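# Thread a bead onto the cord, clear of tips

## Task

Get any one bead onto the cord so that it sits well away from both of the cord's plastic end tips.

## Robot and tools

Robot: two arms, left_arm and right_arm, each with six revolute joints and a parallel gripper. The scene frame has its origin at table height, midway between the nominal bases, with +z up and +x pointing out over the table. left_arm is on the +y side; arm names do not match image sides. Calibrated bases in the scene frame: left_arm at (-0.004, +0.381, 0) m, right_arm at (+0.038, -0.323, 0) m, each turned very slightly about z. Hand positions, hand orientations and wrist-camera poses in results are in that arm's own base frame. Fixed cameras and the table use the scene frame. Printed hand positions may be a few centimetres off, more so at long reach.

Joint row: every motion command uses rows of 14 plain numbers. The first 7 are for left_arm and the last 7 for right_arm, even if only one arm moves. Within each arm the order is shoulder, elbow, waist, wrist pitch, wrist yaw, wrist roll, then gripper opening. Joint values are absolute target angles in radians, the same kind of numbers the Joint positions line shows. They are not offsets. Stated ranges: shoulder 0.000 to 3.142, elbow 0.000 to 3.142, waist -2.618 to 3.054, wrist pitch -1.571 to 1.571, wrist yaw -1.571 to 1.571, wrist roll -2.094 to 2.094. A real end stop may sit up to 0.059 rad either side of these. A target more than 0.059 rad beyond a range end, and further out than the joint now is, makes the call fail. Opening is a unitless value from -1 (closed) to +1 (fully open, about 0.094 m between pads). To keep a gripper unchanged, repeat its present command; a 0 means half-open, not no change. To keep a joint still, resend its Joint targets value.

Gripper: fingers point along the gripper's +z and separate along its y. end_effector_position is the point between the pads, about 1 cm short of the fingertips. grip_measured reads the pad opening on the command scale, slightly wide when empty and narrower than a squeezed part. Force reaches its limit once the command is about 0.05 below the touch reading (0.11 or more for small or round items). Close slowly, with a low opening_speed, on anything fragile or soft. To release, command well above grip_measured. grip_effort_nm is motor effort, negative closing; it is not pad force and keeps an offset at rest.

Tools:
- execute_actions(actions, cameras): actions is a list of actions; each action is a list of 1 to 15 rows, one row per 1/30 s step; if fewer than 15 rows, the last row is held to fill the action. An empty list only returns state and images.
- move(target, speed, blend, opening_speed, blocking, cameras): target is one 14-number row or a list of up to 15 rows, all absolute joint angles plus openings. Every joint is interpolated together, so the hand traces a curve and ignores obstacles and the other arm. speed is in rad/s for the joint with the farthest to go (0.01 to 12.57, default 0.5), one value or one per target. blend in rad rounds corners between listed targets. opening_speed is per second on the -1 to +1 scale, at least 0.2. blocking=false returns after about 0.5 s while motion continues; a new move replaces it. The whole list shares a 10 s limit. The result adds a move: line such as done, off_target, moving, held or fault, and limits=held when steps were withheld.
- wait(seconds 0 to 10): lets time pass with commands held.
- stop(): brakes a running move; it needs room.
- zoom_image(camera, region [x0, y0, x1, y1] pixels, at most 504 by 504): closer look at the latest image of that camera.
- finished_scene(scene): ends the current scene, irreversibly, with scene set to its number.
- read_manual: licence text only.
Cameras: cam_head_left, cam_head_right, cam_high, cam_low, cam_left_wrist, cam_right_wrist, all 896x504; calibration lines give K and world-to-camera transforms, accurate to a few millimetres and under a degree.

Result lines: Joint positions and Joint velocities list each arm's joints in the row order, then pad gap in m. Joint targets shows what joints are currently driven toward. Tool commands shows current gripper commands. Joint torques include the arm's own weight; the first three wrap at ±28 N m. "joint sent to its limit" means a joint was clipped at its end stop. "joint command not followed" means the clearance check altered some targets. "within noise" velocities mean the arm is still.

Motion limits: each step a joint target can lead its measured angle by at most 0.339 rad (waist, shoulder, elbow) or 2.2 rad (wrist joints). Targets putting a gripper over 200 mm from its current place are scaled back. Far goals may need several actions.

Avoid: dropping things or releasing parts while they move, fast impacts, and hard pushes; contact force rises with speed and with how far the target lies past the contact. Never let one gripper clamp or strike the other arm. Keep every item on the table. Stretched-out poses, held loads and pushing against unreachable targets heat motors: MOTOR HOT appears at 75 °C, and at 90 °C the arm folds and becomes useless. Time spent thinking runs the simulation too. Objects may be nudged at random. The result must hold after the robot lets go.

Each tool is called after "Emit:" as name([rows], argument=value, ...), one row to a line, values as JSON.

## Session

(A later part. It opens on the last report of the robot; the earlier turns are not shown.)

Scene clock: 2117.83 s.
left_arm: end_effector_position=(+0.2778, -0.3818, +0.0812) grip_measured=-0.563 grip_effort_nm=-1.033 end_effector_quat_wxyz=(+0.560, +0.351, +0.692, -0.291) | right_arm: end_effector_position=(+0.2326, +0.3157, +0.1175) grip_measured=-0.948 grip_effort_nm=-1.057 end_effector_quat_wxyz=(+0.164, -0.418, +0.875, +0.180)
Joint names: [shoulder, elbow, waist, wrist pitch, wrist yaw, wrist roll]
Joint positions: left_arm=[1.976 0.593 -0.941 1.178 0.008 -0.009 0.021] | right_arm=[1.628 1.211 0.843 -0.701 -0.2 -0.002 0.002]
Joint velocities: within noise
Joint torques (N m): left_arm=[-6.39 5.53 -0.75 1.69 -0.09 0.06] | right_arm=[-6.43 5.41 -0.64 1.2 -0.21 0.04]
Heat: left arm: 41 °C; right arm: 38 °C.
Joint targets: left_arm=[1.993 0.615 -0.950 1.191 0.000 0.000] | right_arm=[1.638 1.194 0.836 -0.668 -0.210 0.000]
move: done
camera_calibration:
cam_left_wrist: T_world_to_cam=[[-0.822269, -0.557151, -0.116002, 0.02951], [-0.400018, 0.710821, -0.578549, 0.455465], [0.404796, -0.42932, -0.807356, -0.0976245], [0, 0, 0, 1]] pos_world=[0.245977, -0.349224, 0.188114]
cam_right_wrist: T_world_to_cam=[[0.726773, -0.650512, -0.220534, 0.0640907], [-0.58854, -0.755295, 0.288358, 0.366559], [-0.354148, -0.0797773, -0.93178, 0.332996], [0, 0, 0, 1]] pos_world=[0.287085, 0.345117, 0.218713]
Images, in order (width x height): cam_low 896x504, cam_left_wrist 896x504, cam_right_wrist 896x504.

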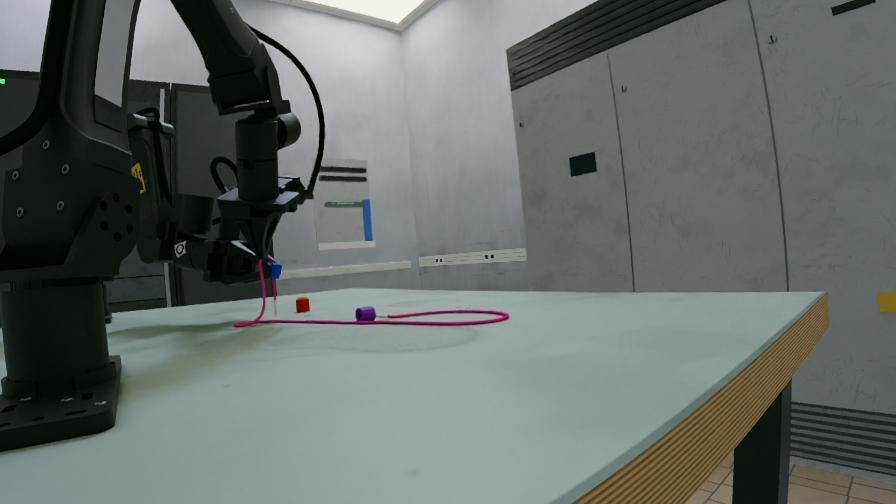

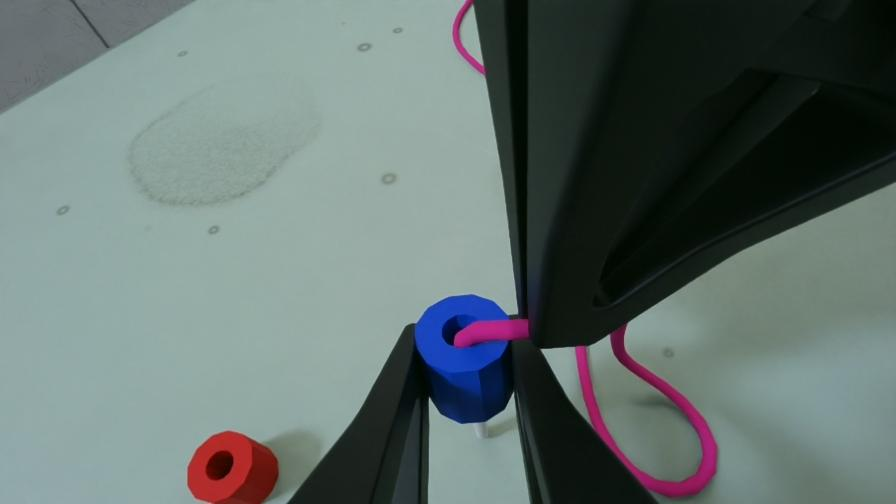

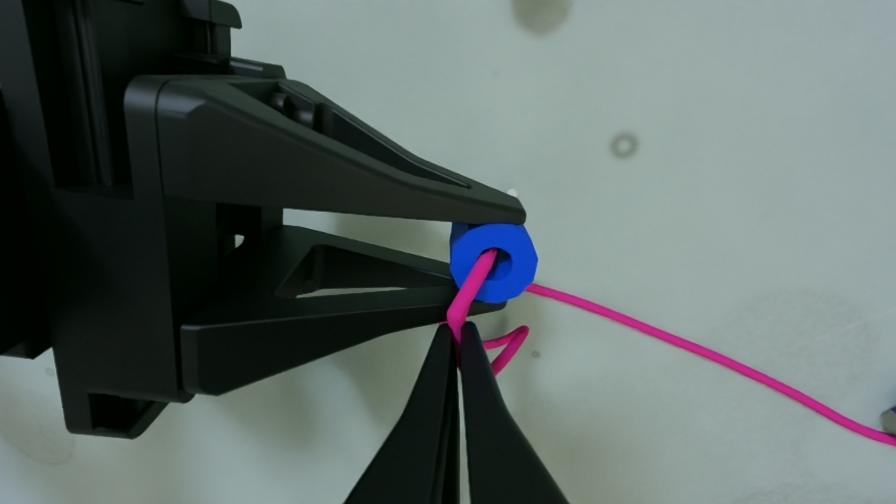

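Emit:
move(target=[2.000, 0.6675, -0.95, 0.902, 0.0, 0.0, -0.7, 1.692, 1.055, 0.836, -0.482, -0.21, 0.0, -1.0], speed=0.25, cameras=["cam_left_wrist", "cam_right_wrist", "cam_low"])

Scene clock: 2143.37 s.
left_arm: end_effector_position=(+0.2701, -0.3735, +0.0273) grip_measured=-0.563 grip_effort_nm=-1.033 end_effector_quat_wxyz=(+0.472, +0.387, +0.752, -0.247) | right_arm: end_effector_position=(+0.2378, +0.3009, +0.0636) grip_measured=-0.948 grip_effort_nm=-1.053 end_effector_quat_wxyz=(+0.153, -0.402, +0.889, +0.159)
Joint names: [shoulder, elbow, waist, wrist pitch, wrist yaw, wrist roll]
Joint positions: left_arm=[1.98 0.628 -0.941 0.906 0.015 0.001 0.021] | right_arm=[1.681 1.068 0.82 -0.545 -0.172 0.007 0.002]
Joint velocities: within noise
Joint torques (N m): left_arm=[-6.31 7.09 -0.8 1.47 -0.14 -0.02] | right_arm=[-6.57 5.41 1.46 1.43 -0.45 -0.03]
Heat: left arm: 39 °C; right arm: 35 °C.
Joint targets: left_arm=[2.000 0.668 -0.950 0.902 0.000 0.000] | right_arm=[1.692 1.055 0.836 -0.482 -0.210 0.000]
move: off_target (left_arm, right_arm); left_arm: the elbow is farthest, 0.039 rad from its target; right_arm: the wrist pitch is farthest, 0.063 rad from its target
camera_calibration:
cam_left_wrist: T_world_to_cam=[[-0.84319, -0.526245, -0.109984, 0.0386275], [-0.457417, 0.809729, -0.367571, 0.462067], [0.28249, -0.259623, -0.923469, -0.0349113], [0, 0, 0, 1]] pos_world=[0.253789, -0.362885, 0.141851]
cam_right_wrist: T_world_to_cam=[[0.695245, -0.690628, -0.199166, 0.0571018], [-0.616125, -0.715324, 0.329699, 0.365968], [-0.370168, -0.10651, -0.922839, 0.294686], [0, 0, 0, 1]] pos_world=[0.294866, 0.332609, 0.162661]
Images, in order (width x height): cam_low 896x504, cam_left_wrist 896x504, cam_right_wrist 896x504.

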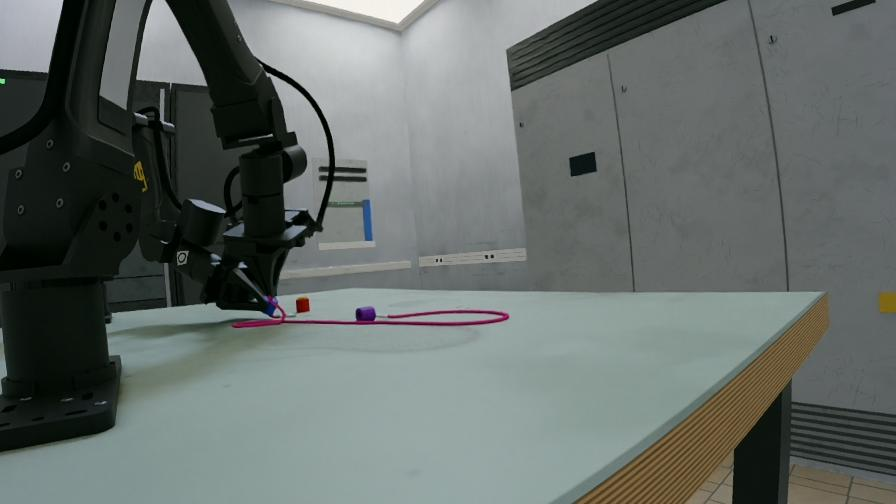

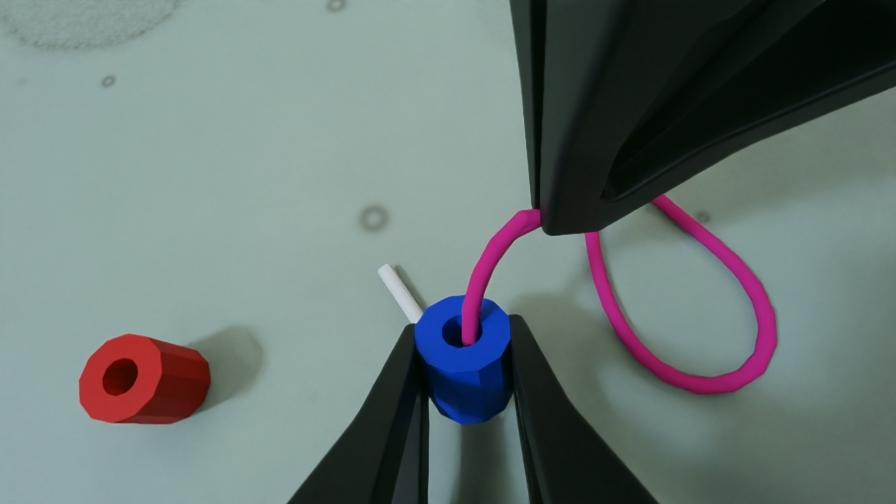

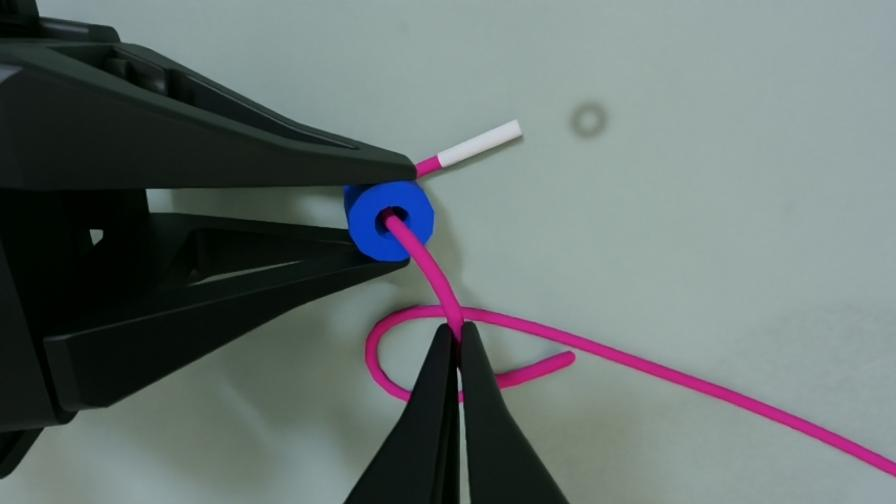

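Emit:
move([
  [2.000, 0.650, -0.95, 0.906, 0.0, 0.0, -0.7, 1.690, 1.060, 0.805, -0.53, -0.172, 0.0, -1.0],
  [2.000, 0.650, -0.95, 0.906, 0.0, 0.0, -0.7, 1.690, 1.060, 0.805, -0.53, -0.172, 0.0, -0.7],
], speed=0.2, opening_speed=0.5, cameras=["cam_left_wrist", "cam_right_wrist"])

Scene clock: 2163.20 s.
left_arm: end_effector_position=(+0.2700, -0.3720, +0.0245) grip_measured=-0.563 grip_effort_nm=-1.023 end_effector_quat_wxyz=(+0.468, +0.388, +0.756, -0.243) | right_arm: end_effector_position=(+0.2399, +0.2994, +0.0636) grip_measured=-0.703 grip_effort_nm=0.139 end_effector_quat_wxyz=(+0.154, -0.399, +0.890, +0.158)
Joint names: [shoulder, elbow, waist, wrist pitch, wrist yaw, wrist roll]
Joint positions: left_arm=[1.98 0.628 -0.941 0.893 0.01 0.001 0.021] | right_arm=[1.681 1.068 0.814 -0.545 -0.171 0.007 0.014]
Joint velocities: within noise
Joint torques (N m): left_arm=[-6.31 5.56 -0.73 1.61 -0.11 -0.02] | right_arm=[-6.74 5.71 -0.75 0.91 -0.12 -0.07]
Heat: left arm: 38 °C; right arm: 34 °C.
Joint targets: left_arm=[2.000 0.650 -0.950 0.906 0.000 0.000] | right_arm=[1.690 1.060 0.805 -0.530 -0.172 0.000]
move: done
camera_calibration:
cam_left_wrist: T_world_to_cam=[[-0.841708, -0.52839, -0.111053, 0.0378502], [-0.462893, 0.812062, -0.355365, 0.461694], [0.277953, -0.247708, -0.928107, -0.0313786], [0, 0, 0, 1]] pos_world=[0.254296, -0.362697, 0.139151]
cam_right_wrist: T_world_to_cam=[[0.690793, -0.695467, -0.197813, 0.0569689], [-0.621376, -0.710897, 0.32942, 0.366094], [-0.369726, -0.104645, -0.923229, 0.29461], [0, 0, 0, 1]] pos_world=[0.297053, 0.330705, 0.162663]
Images, in order (width x height): cam_left_wrist 896x504, cam_right_wrist 896x504.

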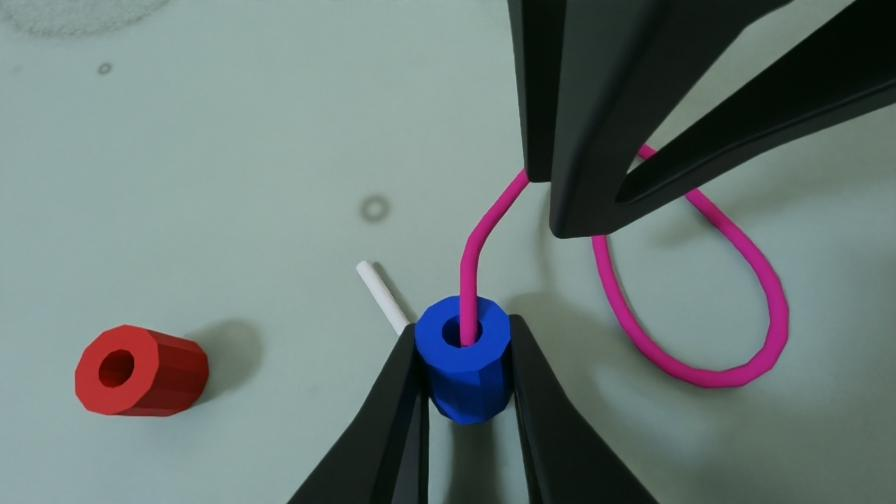

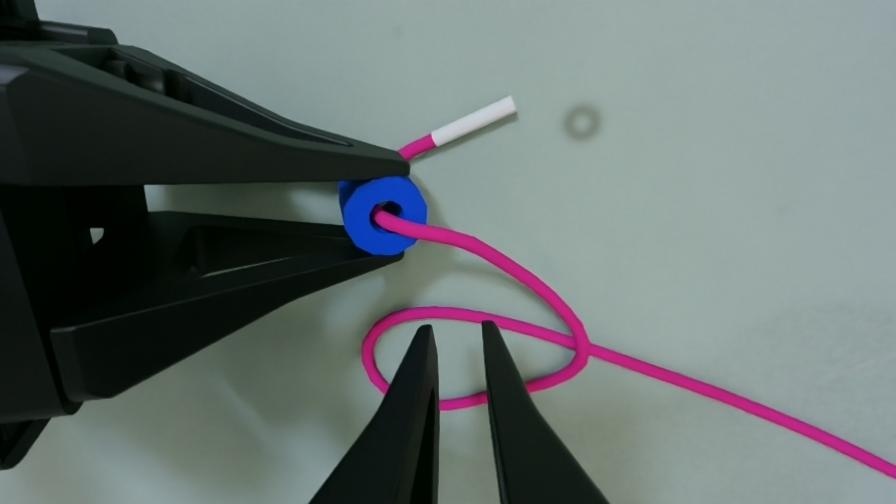

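Emit:
move([
  [2.000, 0.650, -0.95, 0.906, 0.0, 0.0, -0.7, 1.66, 1.20, 0.60, -0.70, 0.0, 0.0, -0.7],
  [2.012, 0.650, -0.95, 0.906, 0.0, 0.0, -0.7, 1.60, 1.45, 0.30, -0.95, 0.0, 0.0, -0.7],
], speed=0.5, blend=0.1, cameras=["cam_left_wrist", "cam_right_wrist", "cam_low"])

Scene clock: 2209.60 s.
left_arm: end_effector_position=(+0.2702, -0.3721, +0.0211) grip_measured=-0.563 grip_effort_nm=-1.028 end_effector_quat_wxyz=(+0.466, +0.389, +0.757, -0.241) | right_arm: end_effector_position=(+0.3695, +0.1155, +0.1610) grip_measured=-0.703 grip_effort_nm=0.134 end_effector_quat_wxyz=(+0.203, -0.143, +0.968, +0.034)
Joint names: [shoulder, elbow, waist, wrist pitch, wrist yaw, wrist roll]
Joint positions: left_arm=[1.991 0.632 -0.941 0.893 0.01 0.001 0.021] | right_arm=[1.628 1.414 0.298 -0.942 -0.006 0.005 0.014]
Joint velocities: within noise
Joint torques (N m): left_arm=[-6.22 5.22 -0.75 1.62 -0.11 -0.02] | right_arm=[-9.54 9.52 0.17 0.72 0.04 -0.03]
Heat: left arm: 37 °C; right arm: 33 °C.
Joint targets: left_arm=[2.012 0.650 -0.950 0.906 0.000 0.000] | right_arm=[1.600 1.450 0.300 -0.950 0.000 0.000]
move: off_target (right_arm); right_arm: the elbow is farthest, 0.036 rad from its target
camera_calibration:
cam_left_wrist: T_world_to_cam=[[-0.841965, -0.528046, -0.110732, 0.0377662], [-0.464569, 0.813913, -0.348885, 0.461593], [0.274354, -0.242306, -0.930601, -0.0315642], [0, 0, 0, 1]] pos_world=[0.254899, -0.363402, 0.135851]
cam_right_wrist: T_world_to_cam=[[0.201412, -0.978354, -0.0474975, 0.0481234], [-0.923056, -0.205805, 0.324981, 0.337683], [-0.327722, -0.0216122, -0.944527, 0.391647], [0, 0, 0, 1]] pos_world=[0.430359, 0.125043, 0.262467]
Images, in order (width x height): cam_low 896x504, cam_left_wrist 896x504, cam_right_wrist 896x504.

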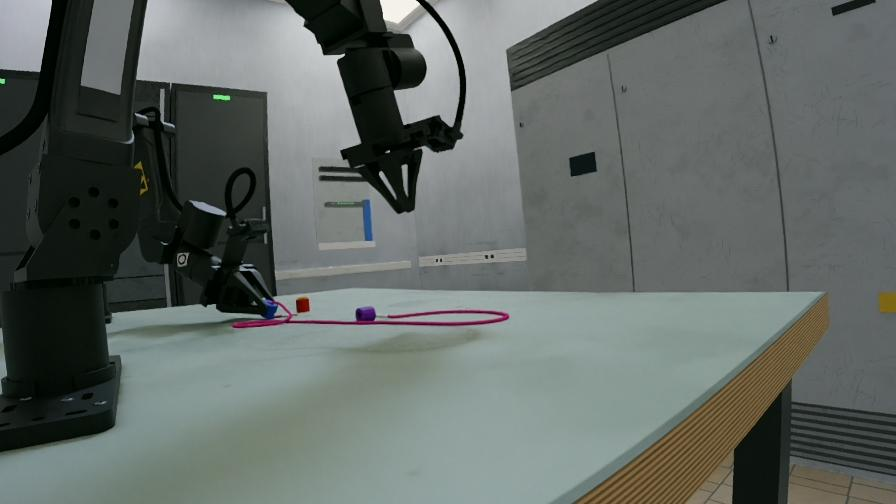

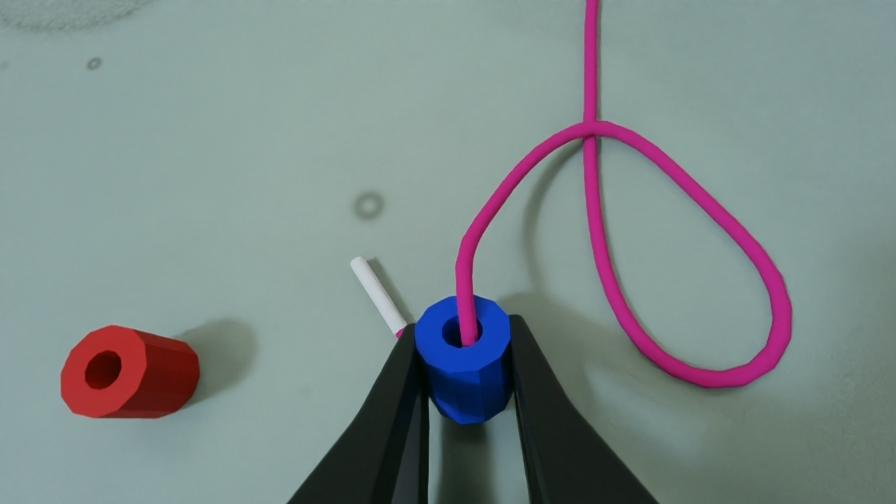

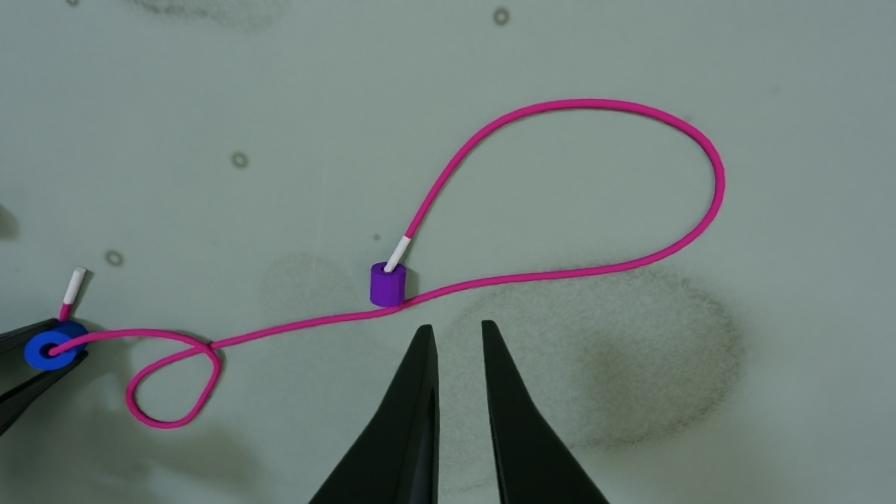

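Emit:
move([
  [2.012, 0.650, -0.95, 0.906, 0.0, 0.0, -0.15, 1.60, 1.45, 0.30, -0.95, 0.0, 0.0, -0.7],
  [1.706, 0.424, -0.95, 0.83, 0.0, 0.0, -0.15, 1.60, 1.45, 0.30, -0.95, 0.0, 0.0, -0.7],
], speed=0.3, opening_speed=0.4, cameras=["cam_left_wrist", "cam_right_wrist", "cam_low"])

Scene clock: 2228.93 s.
left_arm: end_effector_position=(+0.2374, -0.3270, +0.0396) grip_measured=-0.152 grip_effort_nm=0.095 end_effector_quat_wxyz=(+0.455, +0.392, +0.764, -0.236) | right_arm: end_effector_position=(+0.3694, +0.1154, +0.1610) grip_measured=-0.703 grip_effort_nm=0.129 end_effector_quat_wxyz=(+0.202, -0.144, +0.968, +0.034)
Joint names: [shoulder, elbow, waist, wrist pitch, wrist yaw, wrist roll]
Joint positions: left_arm=[1.74 0.429 -0.941 0.817 0.01 0.001 0.04] | right_arm=[1.628 1.414 0.298 -0.943 -0.006 0.005 0.014]
Joint velocities: within noise
Joint torques (N m): left_arm=[-8.91 3.7 -0.75 1.6 -0.1 -0.02] | right_arm=[-9.55 9.5 0.24 0.73 0.04 -0.04]
Heat: left arm: 36 °C; right arm: 36 °C.
Joint targets: left_arm=[1.706 0.424 -0.950 0.830 0.000 0.000] | right_arm=[1.600 1.450 0.300 -0.950 0.000 0.000]
move: off_target (right_arm); right_arm: the elbow is farthest, 0.036 rad from its target
camera_calibration:
cam_left_wrist: T_world_to_cam=[[-0.843686, -0.525526, -0.109622, 0.0371814], [-0.469833, 0.821612, -0.322816, 0.418946], [0.259715, -0.220851, -0.940092, 0.0165233], [0, 0, 0, 1]] pos_world=[0.223913, -0.321022, 0.154852]
cam_right_wrist: T_world_to_cam=[[0.201731, -0.978302, -0.0472314, 0.0479214], [-0.922764, -0.206002, 0.325682, 0.337374], [-0.328345, -0.0221166, -0.944299, 0.391699], [0, 0, 0, 1]] pos_world=[0.430262, 0.125044, 0.262267]
Images, in order (width x height): cam_low 896x504, cam_left_wrist 896x504, cam_right_wrist 896x504.

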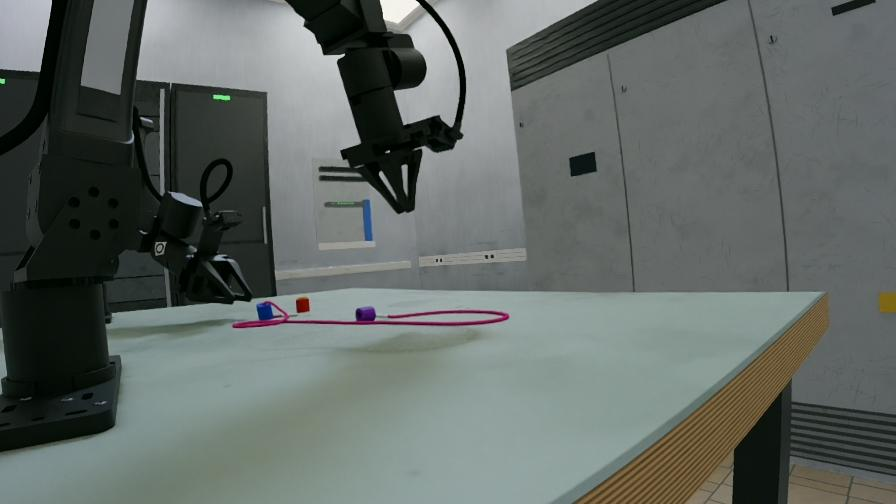

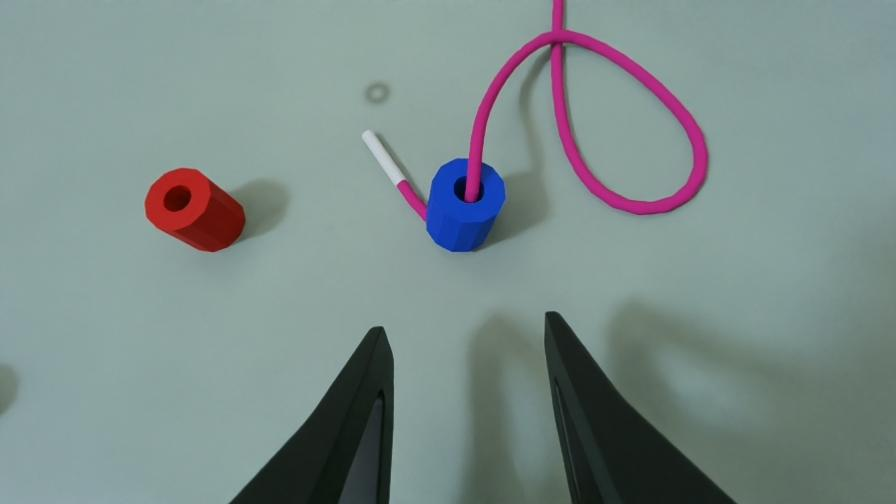

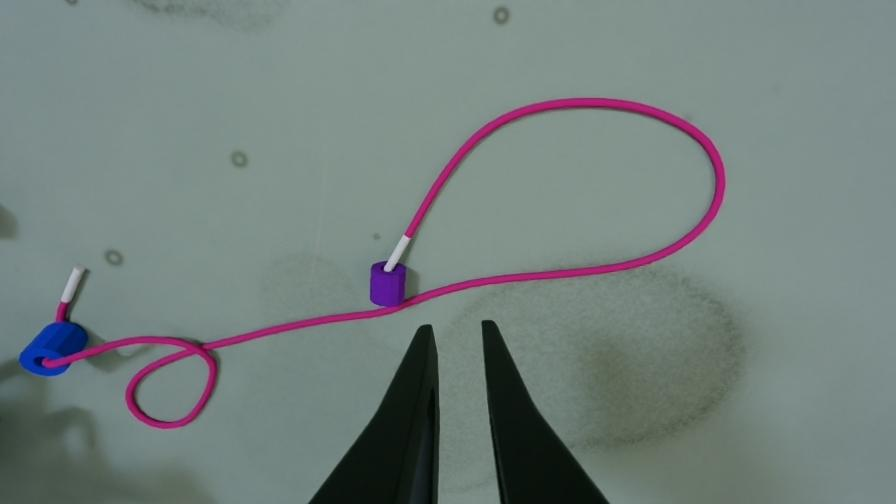

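Emit:
move(target=[1.55, 0.60, -0.95, 0.83, 0.0, 0.0, -0.15, 1.935, 1.45, 0.374, -0.95, 0.0, 0.69, -0.5], speed=0.6, cameras=["cam_right_wrist"])

Scene clock: 2304.73 s.
left_arm: end_effector_position=(+0.2636, -0.3629, +0.1592) grip_measured=-0.152 grip_effort_nm=0.100 end_effector_quat_wxyz=(+0.564, +0.354, +0.687, -0.291) | right_arm: end_effector_position=(+0.3570, +0.1393, +0.0518) grip_measured=-0.503 grip_effort_nm=0.134 end_effector_quat_wxyz=(+0.049, +0.157, +0.986, +0.031)
Joint names: [shoulder, elbow, waist, wrist pitch, wrist yaw, wrist roll]
Joint positions: left_arm=[1.583 0.575 -0.941 0.812 0.01 0.001 0.04] | right_arm=[1.925 1.414 0.367 -0.943 -0.006 0.683 0.023]
Joint velocities: within noise
Joint torques (N m): left_arm=[-8.76 7.24 -0.75 1.74 -0.1 -0.03] | right_arm=[-8.65 8.77 0.65 0.18 0.03 0.07]
Heat: left arm: 36 °C; right arm: 36 °C.
Joint targets: left_arm=[1.550 0.600 -0.950 0.830 0.000 0.000] | right_arm=[1.935 1.450 0.374 -0.950 0.000 0.690]
move: off_target (right_arm); right_arm: the elbow is farthest, 0.036 rad from its target
camera_calibration:
cam_right_wrist: T_world_to_cam=[[-0.400073, -0.912494, -0.0854184, 0.276243], [-0.742218, 0.267915, 0.614276, 0.220977], [-0.537638, 0.309154, -0.784455, 0.305409], [0, 0, 0, 1]] pos_world=[0.43873, 0.0984488, 0.127435]
Images, in order (width x height): cam_right_wrist 896x504.

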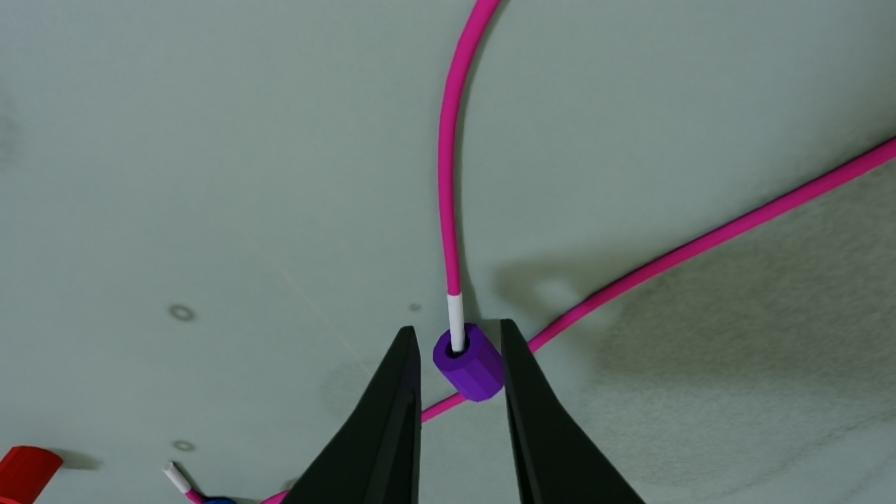

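Emit:
move(target=[1.55, 0.60, -0.95, 0.83, 0.0, 0.0, -0.15, 1.979, 1.318, 0.388, -0.80, 0.0, 0.712, -0.5], speed=0.3, cameras=["cam_right_wrist"])

Scene clock: 2327.90 s.
left_arm: end_effector_position=(+0.2636, -0.3629, +0.1592) grip_measured=-0.152 grip_effort_nm=0.100 end_effector_quat_wxyz=(+0.564, +0.354, +0.687, -0.291) | right_arm: end_effector_position=(+0.3543, +0.1435, +0.0230) grip_measured=-0.503 grip_effort_nm=0.120 end_effector_quat_wxyz=(+0.046, +0.162, +0.985, +0.031)
Joint names: [shoulder, elbow, waist, wrist pitch, wrist yaw, wrist roll]
Joint positions: left_arm=[1.583 0.575 -0.941 0.812 0.01 0.001 0.04] | right_arm=[1.96 1.343 0.379 -0.841 -0.006 0.705 0.023]
Joint velocities: within noise
Joint torques (N m): left_arm=[-8.76 7.24 -0.73 1.73 -0.1 -0.03] | right_arm=[-8.01 3.93 0.77 0.66 0.03 0.05]
Heat: left arm: 37 °C; right arm: 35 °C.
Joint targets: left_arm=[1.550 0.600 -0.950 0.830 0.000 0.000] | right_arm=[1.979 1.318 0.388 -0.800 0.000 0.712]
move: off_target (right_arm); right_arm: the wrist pitch is farthest, 0.041 rad from its target
camera_calibration:
cam_right_wrist: T_world_to_cam=[[-0.409358, -0.908455, -0.0844729, 0.279211], [-0.736482, 0.274371, 0.618316, 0.232537], [-0.538535, 0.315325, -0.781377, 0.279414], [0, 0, 0, 1]] pos_world=[0.436031, 0.101743, 0.0981318]
Images, in order (width x height): cam_right_wrist 896x504.

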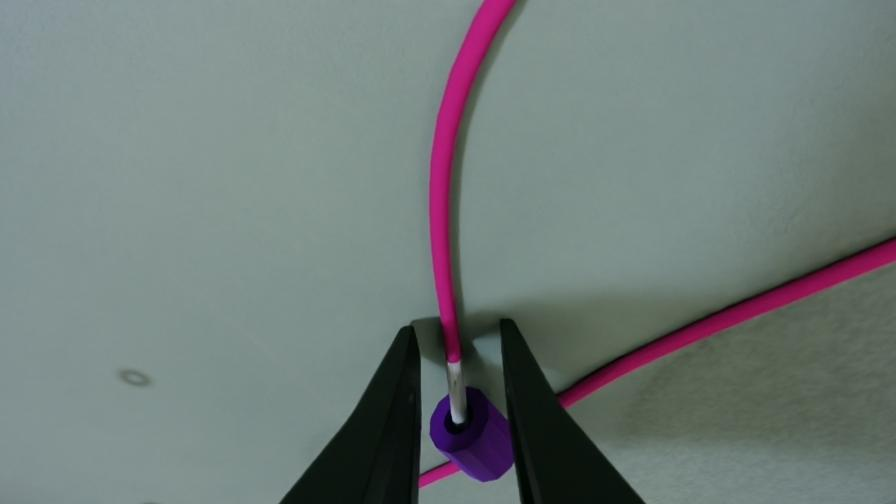

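Emit:
move(target=[1.55, 0.60, -0.95, 0.83, 0.0, 0.0, -0.15, 1.979, 1.310, 0.388, -0.795, 0.0, 0.712, -1.0], opening_speed=0.7, cameras=["cam_right_wrist"])

Scene clock: 2334.67 s.
left_arm: end_effector_position=(+0.2636, -0.3629, +0.1592) grip_measured=-0.152 grip_effort_nm=0.100 end_effector_quat_wxyz=(+0.564, +0.354, +0.687, -0.291) | right_arm: end_effector_position=(+0.3536, +0.1394, +0.0222) grip_measured=-0.935 grip_effort_nm=-1.033 end_effector_quat_wxyz=(+0.048, +0.163, +0.985, +0.021)
Joint names: [shoulder, elbow, waist, wrist pitch, wrist yaw, wrist roll]
Joint positions: left_arm=[1.583 0.575 -0.941 0.812 0.01 0.001 0.04] | right_arm=[1.96 1.34 0.379 -0.847 0.014 0.707 0.003]
Joint velocities: within noise
Joint torques (N m): left_arm=[-8.77 7.25 -0.72 1.73 -0.11 -0.02] | right_arm=[-7.97 3.62 0.77 0.74 -0.13 0.06]
Heat: left arm: 37 °C; right arm: 35 °C.
Joint targets: left_arm=[1.550 0.600 -0.950 0.830 0.000 0.000] | right_arm=[1.979 1.310 0.388 -0.795 0.000 0.712]
move: off_target (right_arm); right_arm: the wrist pitch is farthest, 0.052 rad from its target
camera_calibration:
cam_right_wrist: T_world_to_cam=[[-0.412363, -0.908693, -0.0650701, 0.275791], [-0.735399, 0.289862, 0.612509, 0.231107], [-0.537721, 0.300429, -0.787781, 0.281641], [0, 0, 0, 1]] pos_world=[0.435127, 0.0990069, 0.098262]
Images, in order (width x height): cam_right_wrist 896x504.

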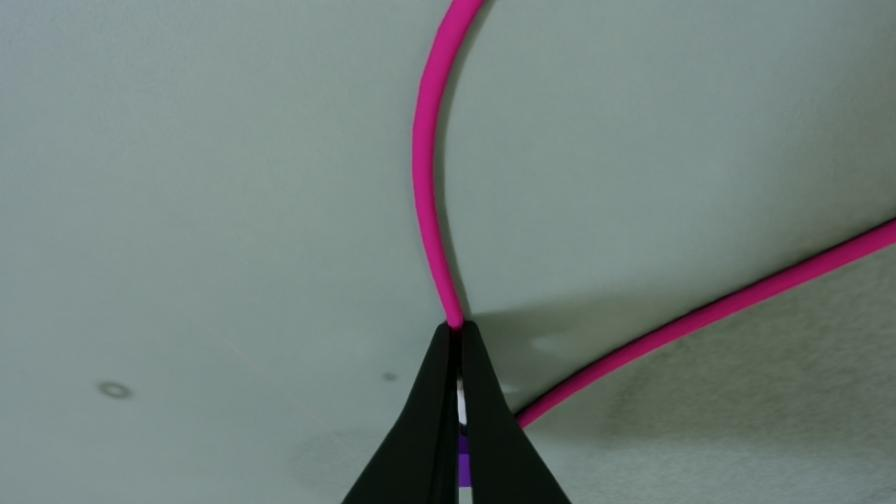

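Emit:
move(target=[1.55, 0.60, -0.95, 0.83, 0.0, 0.0, -0.15, 1.870, 1.240, 0.423, -0.795, 0.0, 0.747, -1.0], speed=0.15, cameras=["cam_right_wrist", "cam_left_wrist", "cam_low"])

Scene clock: 2353.07 s.
left_arm: end_effector_position=(+0.2636, -0.3629, +0.1592) grip_measured=-0.152 grip_effort_nm=0.105 end_effector_quat_wxyz=(+0.564, +0.354, +0.687, -0.291) | right_arm: end_effector_position=(+0.3393, +0.1484, +0.0228) grip_measured=-0.937 grip_effort_nm=-1.057 end_effector_quat_wxyz=(+0.056, +0.162, +0.985, +0.031)
Joint names: [shoulder, elbow, waist, wrist pitch, wrist yaw, wrist roll]
Joint positions: left_arm=[1.583 0.575 -0.941 0.812 0.01 0.001 0.04] | right_arm=[1.905 1.263 0.414 -0.8 0.009 0.74 0.003]
Joint velocities: within noise
Joint torques (N m): left_arm=[-8.76 7.23 -0.73 1.74 -0.1 -0.03] | right_arm=[-11.71 4.1 0.75 0.3 -0.1 0.08]
Heat: left arm: 37 °C; right arm: 35 °C.
Joint targets: left_arm=[1.550 0.600 -0.950 0.830 0.000 0.000] | right_arm=[1.870 1.240 0.423 -0.795 0.000 0.747]
move: done
camera_calibration:
cam_left_wrist: T_world_to_cam=[[-0.822843, -0.554135, -0.125952, 0.0402973], [-0.389506, 0.711357, -0.585028, 0.479956], [0.413781, -0.432327, -0.801173, -0.025284], [0, 0, 0, 1]] pos_world=[0.230566, -0.330021, 0.265606]
cam_right_wrist: T_world_to_cam=[[-0.40878, -0.908289, -0.0889414, 0.277487], [-0.747992, 0.277604, 0.602863, 0.223939], [-0.522883, 0.312966, -0.792872, 0.264943], [0, 0, 0, 1]] pos_world=[0.41947, 0.106954, 0.0997412]
Images, in order (width x height): cam_low 896x504, cam_left_wrist 896x504, cam_right_wrist 896x504.

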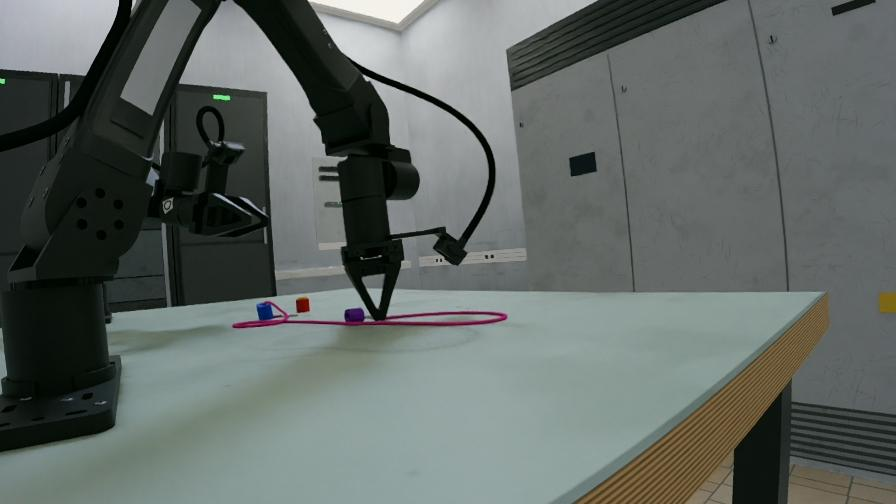

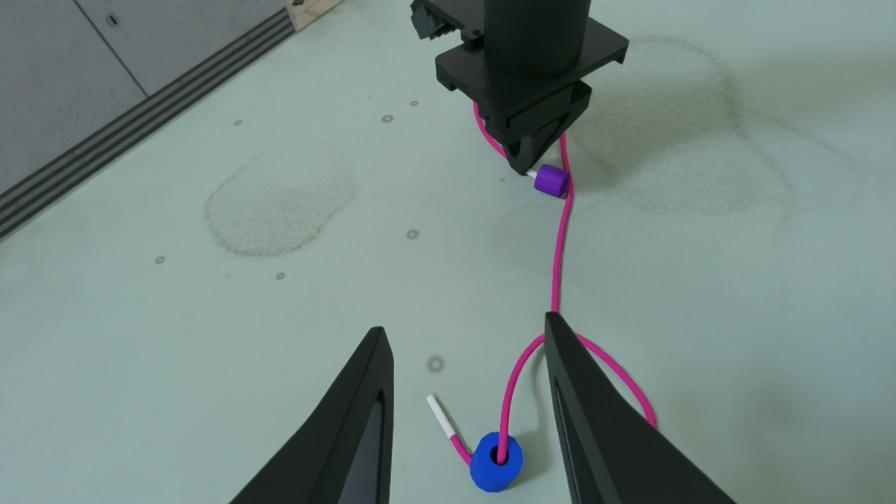

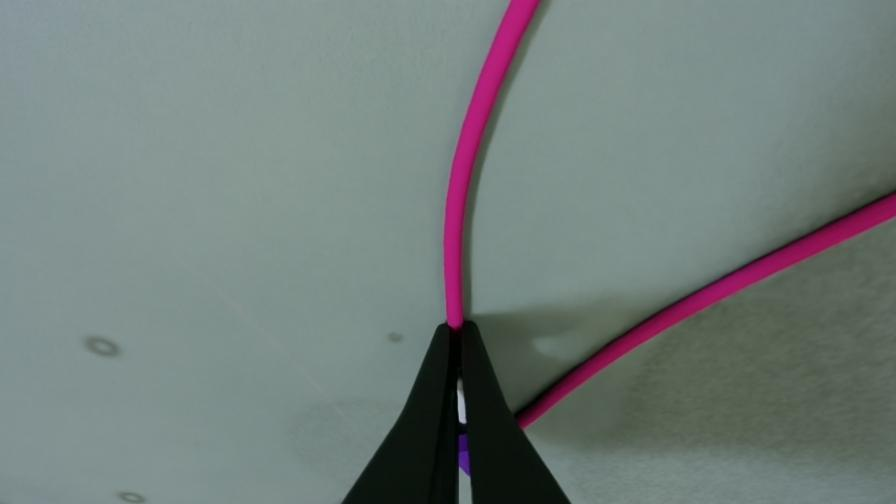

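Emit:
move([
  [1.55, 0.60, -0.95, 0.83, 0.0, 0.0, -0.15, 1.870, 1.240, 0.423, -0.795, 0.0, 0.747, -0.5],
  [1.35, 0.90, -0.80, 0.30, 0.0, 0.0, -0.15, 1.80, 1.55, 0.60, -1.10, 0.0, 0.75, -0.3],
], speed=0.6, opening_speed=1.0, cameras=["cam_right_wrist"])

Scene clock: 2436.10 s.
left_arm: end_effector_position=(+0.3152, -0.3286, +0.2585) grip_measured=-0.152 grip_effort_nm=0.100 end_effector_quat_wxyz=(+0.575, +0.308, +0.716, -0.247) | right_arm: end_effector_position=(+0.3139, +0.2151, +0.1071) grip_measured=-0.303 grip_effort_nm=0.134 end_effector_quat_wxyz=(+0.062, +0.074, +0.994, +0.052)
Joint names: [shoulder, elbow, waist, wrist pitch, wrist yaw, wrist roll]
Joint positions: left_arm=[1.377 0.873 -0.806 0.286 0.005 0.001 0.04] | right_arm=[1.837 1.513 0.596 -1.086 -0.004 0.744 0.033]
Joint velocities: within noise
Joint torques (N m): left_arm=[-7.58 8.59 0.53 1.69 -0.07 -0.03] | right_arm=[-11.73 9.13 0.4 0.19 0.03 0.08]
Heat: left arm: 37 °C; right arm: 37 °C.
Joint targets: left_arm=[1.350 0.900 -0.800 0.300 0.000 0.000] | right_arm=[1.800 1.550 0.600 -1.100 0.000 0.750]
move: off_target (right_arm); target 2's new numbers were sent with right_arm's shoulder 0.037 rad from that target; right_arm: the shoulder is farthest, 0.037 rad from its target
camera_calibration:
cam_right_wrist: T_world_to_cam=[[-0.238088, -0.963424, -0.123001, 0.297066], [-0.797514, 0.121645, 0.590909, 0.186026], [-0.554333, 0.238783, -0.797306, 0.323954], [0, 0, 0, 1]] pos_world=[0.398664, 0.186216, 0.184906]
Images, in order (width x height): cam_right_wrist 896x504.

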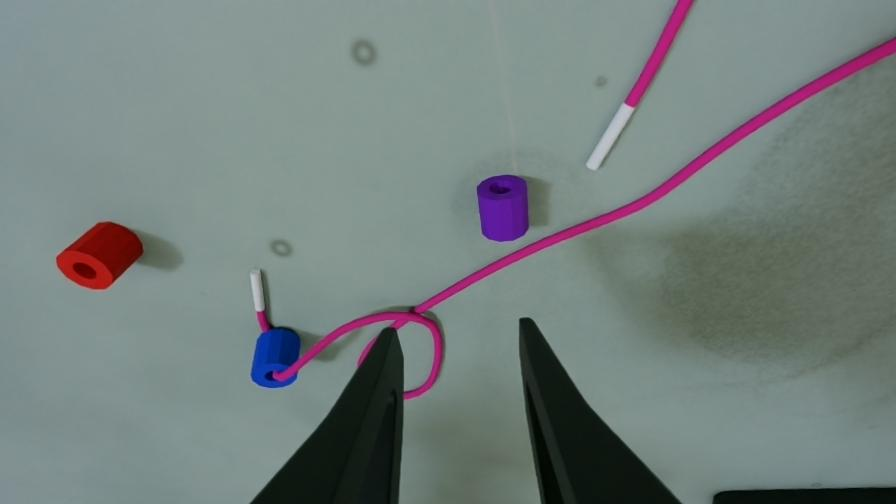

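Emit:
move(target=[1.35, 0.90, -0.60, 0.30, 0.0, 0.0, -0.15, 2.152, 1.763, 0.912, -1.005, 0.0, 1.29, -0.4], speed=0.6, cameras=["cam_right_wrist"])

Scene clock: 2457.93 s.
left_arm: end_effector_position=(+0.3646, -0.2727, +0.2584) grip_measured=-0.152 grip_effort_nm=0.100 end_effector_quat_wxyz=(+0.594, +0.248, +0.739, -0.199) | right_arm: end_effector_position=(+0.2869, +0.3068, +0.0742) grip_measured=-0.397 grip_effort_nm=-0.183 end_effector_quat_wxyz=(+0.035, +0.125, +0.990, +0.057)
Joint names: [shoulder, elbow, waist, wrist pitch, wrist yaw, wrist roll]
Joint positions: left_arm=[1.377 0.873 -0.643 0.285 0.003 0.001 0.04] | right_arm=[2.031 1.653 0.812 -1.059 -0.011 1.064 0.028]
Joint velocities: within noise
Joint torques (N m): left_arm=[-7.56 8.58 0.44 1.7 -0.04 -0.02] | right_arm=[-11 6.02 -0.65 0.23 0.03 0]
Heat: left arm: 35 °C; right arm: 39 °C.
Joint targets: left_arm=[1.350 0.900 -0.638 0.300 0.000 0.000] | right_arm=[2.023 1.651 0.805 -1.063 -0.004 1.061]
move: held (right_arm; a check stopped the path), off_target (left_arm; braked when a check withheld steps of right_arm); limits=held; left_arm: the waist is farthest, 0.043 rad from its target; right_arm: the wrist roll is farthest, 0.226 rad from its target
joint command not followed: on one or more control steps a check withheld the commanded joint targets of the right arm, and it was not sent them on those steps.
cause: the commanded joint targets, or the way to them, would bring a part of the robot too close to another arm (this arm's wrist (the part past the wrist pitch) and the left arm's fingers).
camera_calibration:
cam_right_wrist: T_world_to_cam=[[-0.339163, -0.932191, -0.126448, 0.394621], [-0.746818, 0.185073, 0.638757, 0.135186], [-0.572041, 0.311076, -0.758947, 0.240864], [0, 0, 0, 1]] pos_world=[0.372585, 0.267916, 0.146351]
Images, in order (width x height): cam_right_wrist 896x504.

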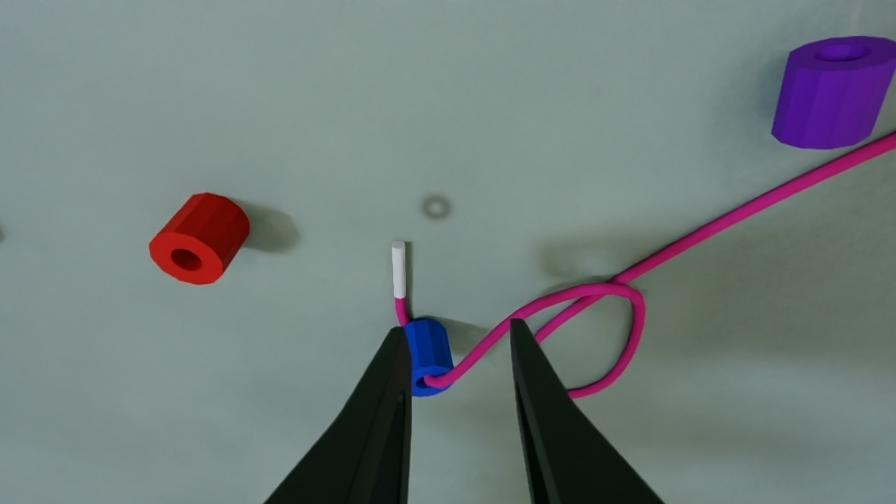

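Emit:
move([
  [1.35, 0.90, 0.1, 0.30, 0.0, 0.0, -0.15, 2.03, 1.67, 0.812, -1.055, 0.0, 1.10, -0.4],
  [1.35, 0.90, 0.3, 0.30, 0.0, 0.0, -0.15, 2.152, 1.763, 0.912, -1.005, 0.0, 1.29, -0.4],
], speed=0.8, cameras=["cam_right_wrist"])

Scene clock: 2466.13 s.
left_arm: end_effector_position=(+0.4341, +0.1372, +0.2583) grip_measured=-0.152 grip_effort_nm=0.095 end_effector_quat_wxyz=(+0.618, -0.118, +0.771, +0.097) | right_arm: end_effector_position=(+0.2661, +0.3541, +0.0496) grip_measured=-0.397 grip_effort_nm=-0.183 end_effector_quat_wxyz=(+0.024, +0.180, +0.982, +0.061)
Joint names: [shoulder, elbow, waist, wrist pitch, wrist yaw, wrist roll]
Joint positions: left_arm=[1.377 0.873 0.302 0.285 -0.005 0.002 0.04] | right_arm=[2.141 1.723 0.919 -1.021 -0.013 1.282 0.028]
Joint velocities: within noise
Joint torques (N m): left_arm=[-7.58 8.59 -0.16 1.7 0.03 -0.03] | right_arm=[-10.47 9.35 -0.54 0.44 0.11 0.07]
Heat: left arm: 35 °C; right arm: 38 °C.
Joint targets: left_arm=[1.350 0.900 0.300 0.300 0.000 0.000] | right_arm=[2.152 1.763 0.912 -1.005 0.000 1.290]
move: off_target (right_arm); right_arm: the elbow is farthest, 0.040 rad from its target
camera_calibration:
cam_right_wrist: T_world_to_cam=[[-0.44246, -0.887303, -0.130085, 0.440348], [-0.705147, 0.254605, 0.661774, 0.0898436], [-0.554074, 0.384537, -0.738332, 0.16387], [0, 0, 0, 1]] pos_world=[0.348985, 0.304833, 0.118817]
Images, in order (width x height): cam_right_wrist 896x504.

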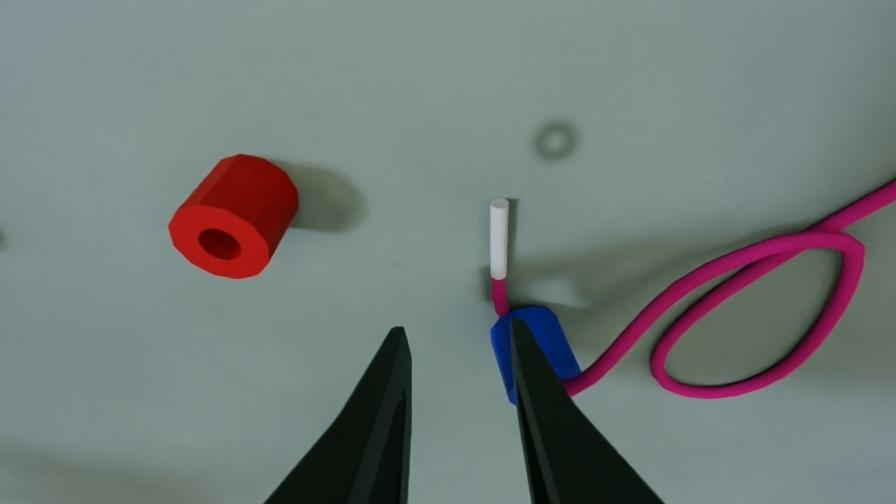

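Emit:
move(target=[1.35, 0.90, 0.3, 0.30, 0.0, 0.0, -0.15, 2.159, 1.604, 0.887, -0.906, 0.0, 1.31, -0.4], speed=0.3, cameras=["cam_right_wrist"])

Scene clock: 2480.67 s.
left_arm: end_effector_position=(+0.4341, +0.1372, +0.2583) grip_measured=-0.152 grip_effort_nm=0.100 end_effector_quat_wxyz=(+0.618, -0.118, +0.771, +0.097) | right_arm: end_effector_position=(+0.2698, +0.3423, +0.0259) grip_measured=-0.397 grip_effort_nm=-0.164 end_effector_quat_wxyz=(+0.022, +0.201, +0.978, +0.058)
Joint names: [shoulder, elbow, waist, wrist pitch, wrist yaw, wrist roll]
Joint positions: left_arm=[1.377 0.873 0.302 0.285 -0.005 0.002 0.04] | right_arm=[2.141 1.627 0.895 -0.933 -0.014 1.302 0.028]
Joint velocities: within noise
Joint torques (N m): left_arm=[-7.58 8.58 -0.17 1.7 0.02 -0.03] | right_arm=[-9.85 4.34 -0.75 0.52 0.13 0.1]
Heat: left arm: 34 °C; right arm: 36 °C.
Joint targets: left_arm=[1.350 0.900 0.300 0.300 0.000 0.000] | right_arm=[2.159 1.604 0.887 -0.906 0.000 1.310]
move: done
camera_calibration:
cam_right_wrist: T_world_to_cam=[[-0.481571, -0.867621, -0.12379, 0.432042], [-0.688306, 0.286985, 0.66624, 0.0952936], [-0.542517, 0.406047, -0.735392, 0.142273], [0, 0, 0, 1]] pos_world=[0.350835, 0.289731, 0.0946203]
Images, in order (width x height): cam_right_wrist 896x504.

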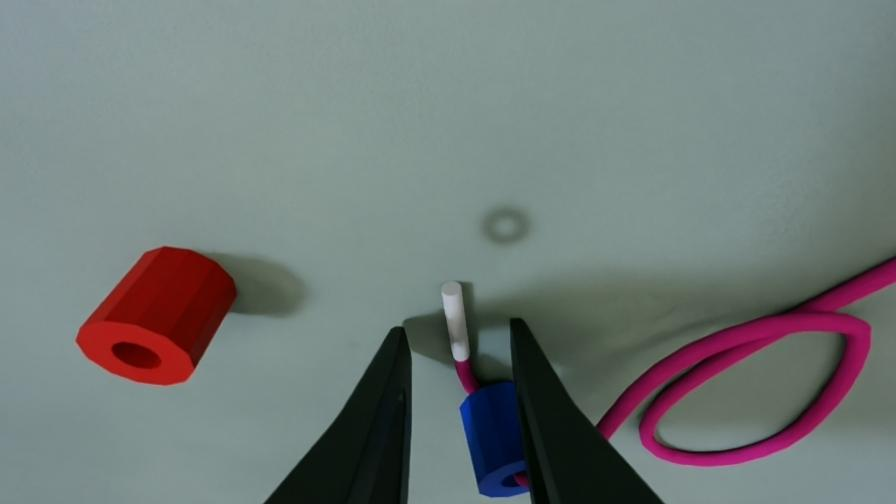

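Emit:
move(target=[1.35, 0.90, 0.3, 0.30, 0.0, 0.0, -0.15, 2.161, 1.602, 0.887, -0.903, 0.0, 1.31, -1.0], opening_speed=0.7, cameras=["cam_right_wrist"])

Scene clock: 2485.37 s.
left_arm: end_effector_position=(+0.4341, +0.1372, +0.2583) grip_measured=-0.152 grip_effort_nm=0.095 end_effector_quat_wxyz=(+0.618, -0.118, +0.771, +0.097) | right_arm: end_effector_position=(+0.2717, +0.3447, +0.0263) grip_measured=-0.927 grip_effort_nm=-1.028 end_effector_quat_wxyz=(+0.024, +0.202, +0.977, +0.064)
Joint names: [shoulder, elbow, waist, wrist pitch, wrist yaw, wrist roll]
Joint positions: left_arm=[1.377 0.873 0.302 0.285 -0.005 0.002 0.04] | right_arm=[2.141 1.627 0.895 -0.92 -0.014 1.303 0.003]
Joint velocities: within noise
Joint torques (N m): left_arm=[-7.58 8.58 -0.17 1.7 0.03 -0.03] | right_arm=[-9.72 4.22 -0.72 0.45 0.11 0.08]
Heat: left arm: 34 °C; right arm: 35 °C.
Joint targets: left_arm=[1.350 0.900 0.300 0.300 0.000 0.000] | right_arm=[2.161 1.602 0.887 -0.903 0.000 1.310]
move: done
camera_calibration:
cam_right_wrist: T_world_to_cam=[[-0.481304, -0.865971, -0.135797, 0.434696], [-0.693116, 0.281148, 0.663737, 0.0990989], [-0.536598, 0.413583, -0.735535, 0.138472], [0, 0, 0, 1]] pos_world=[0.352212, 0.291303, 0.0951058]
Images, in order (width x height): cam_right_wrist 896x504.

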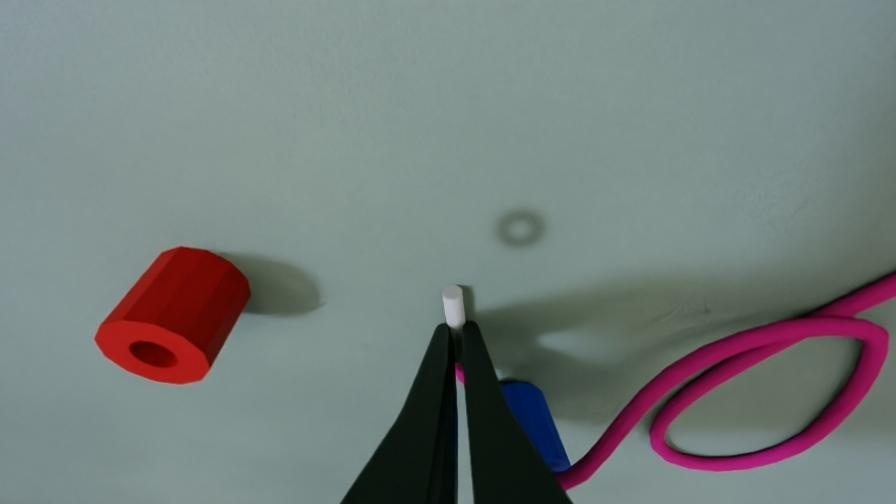

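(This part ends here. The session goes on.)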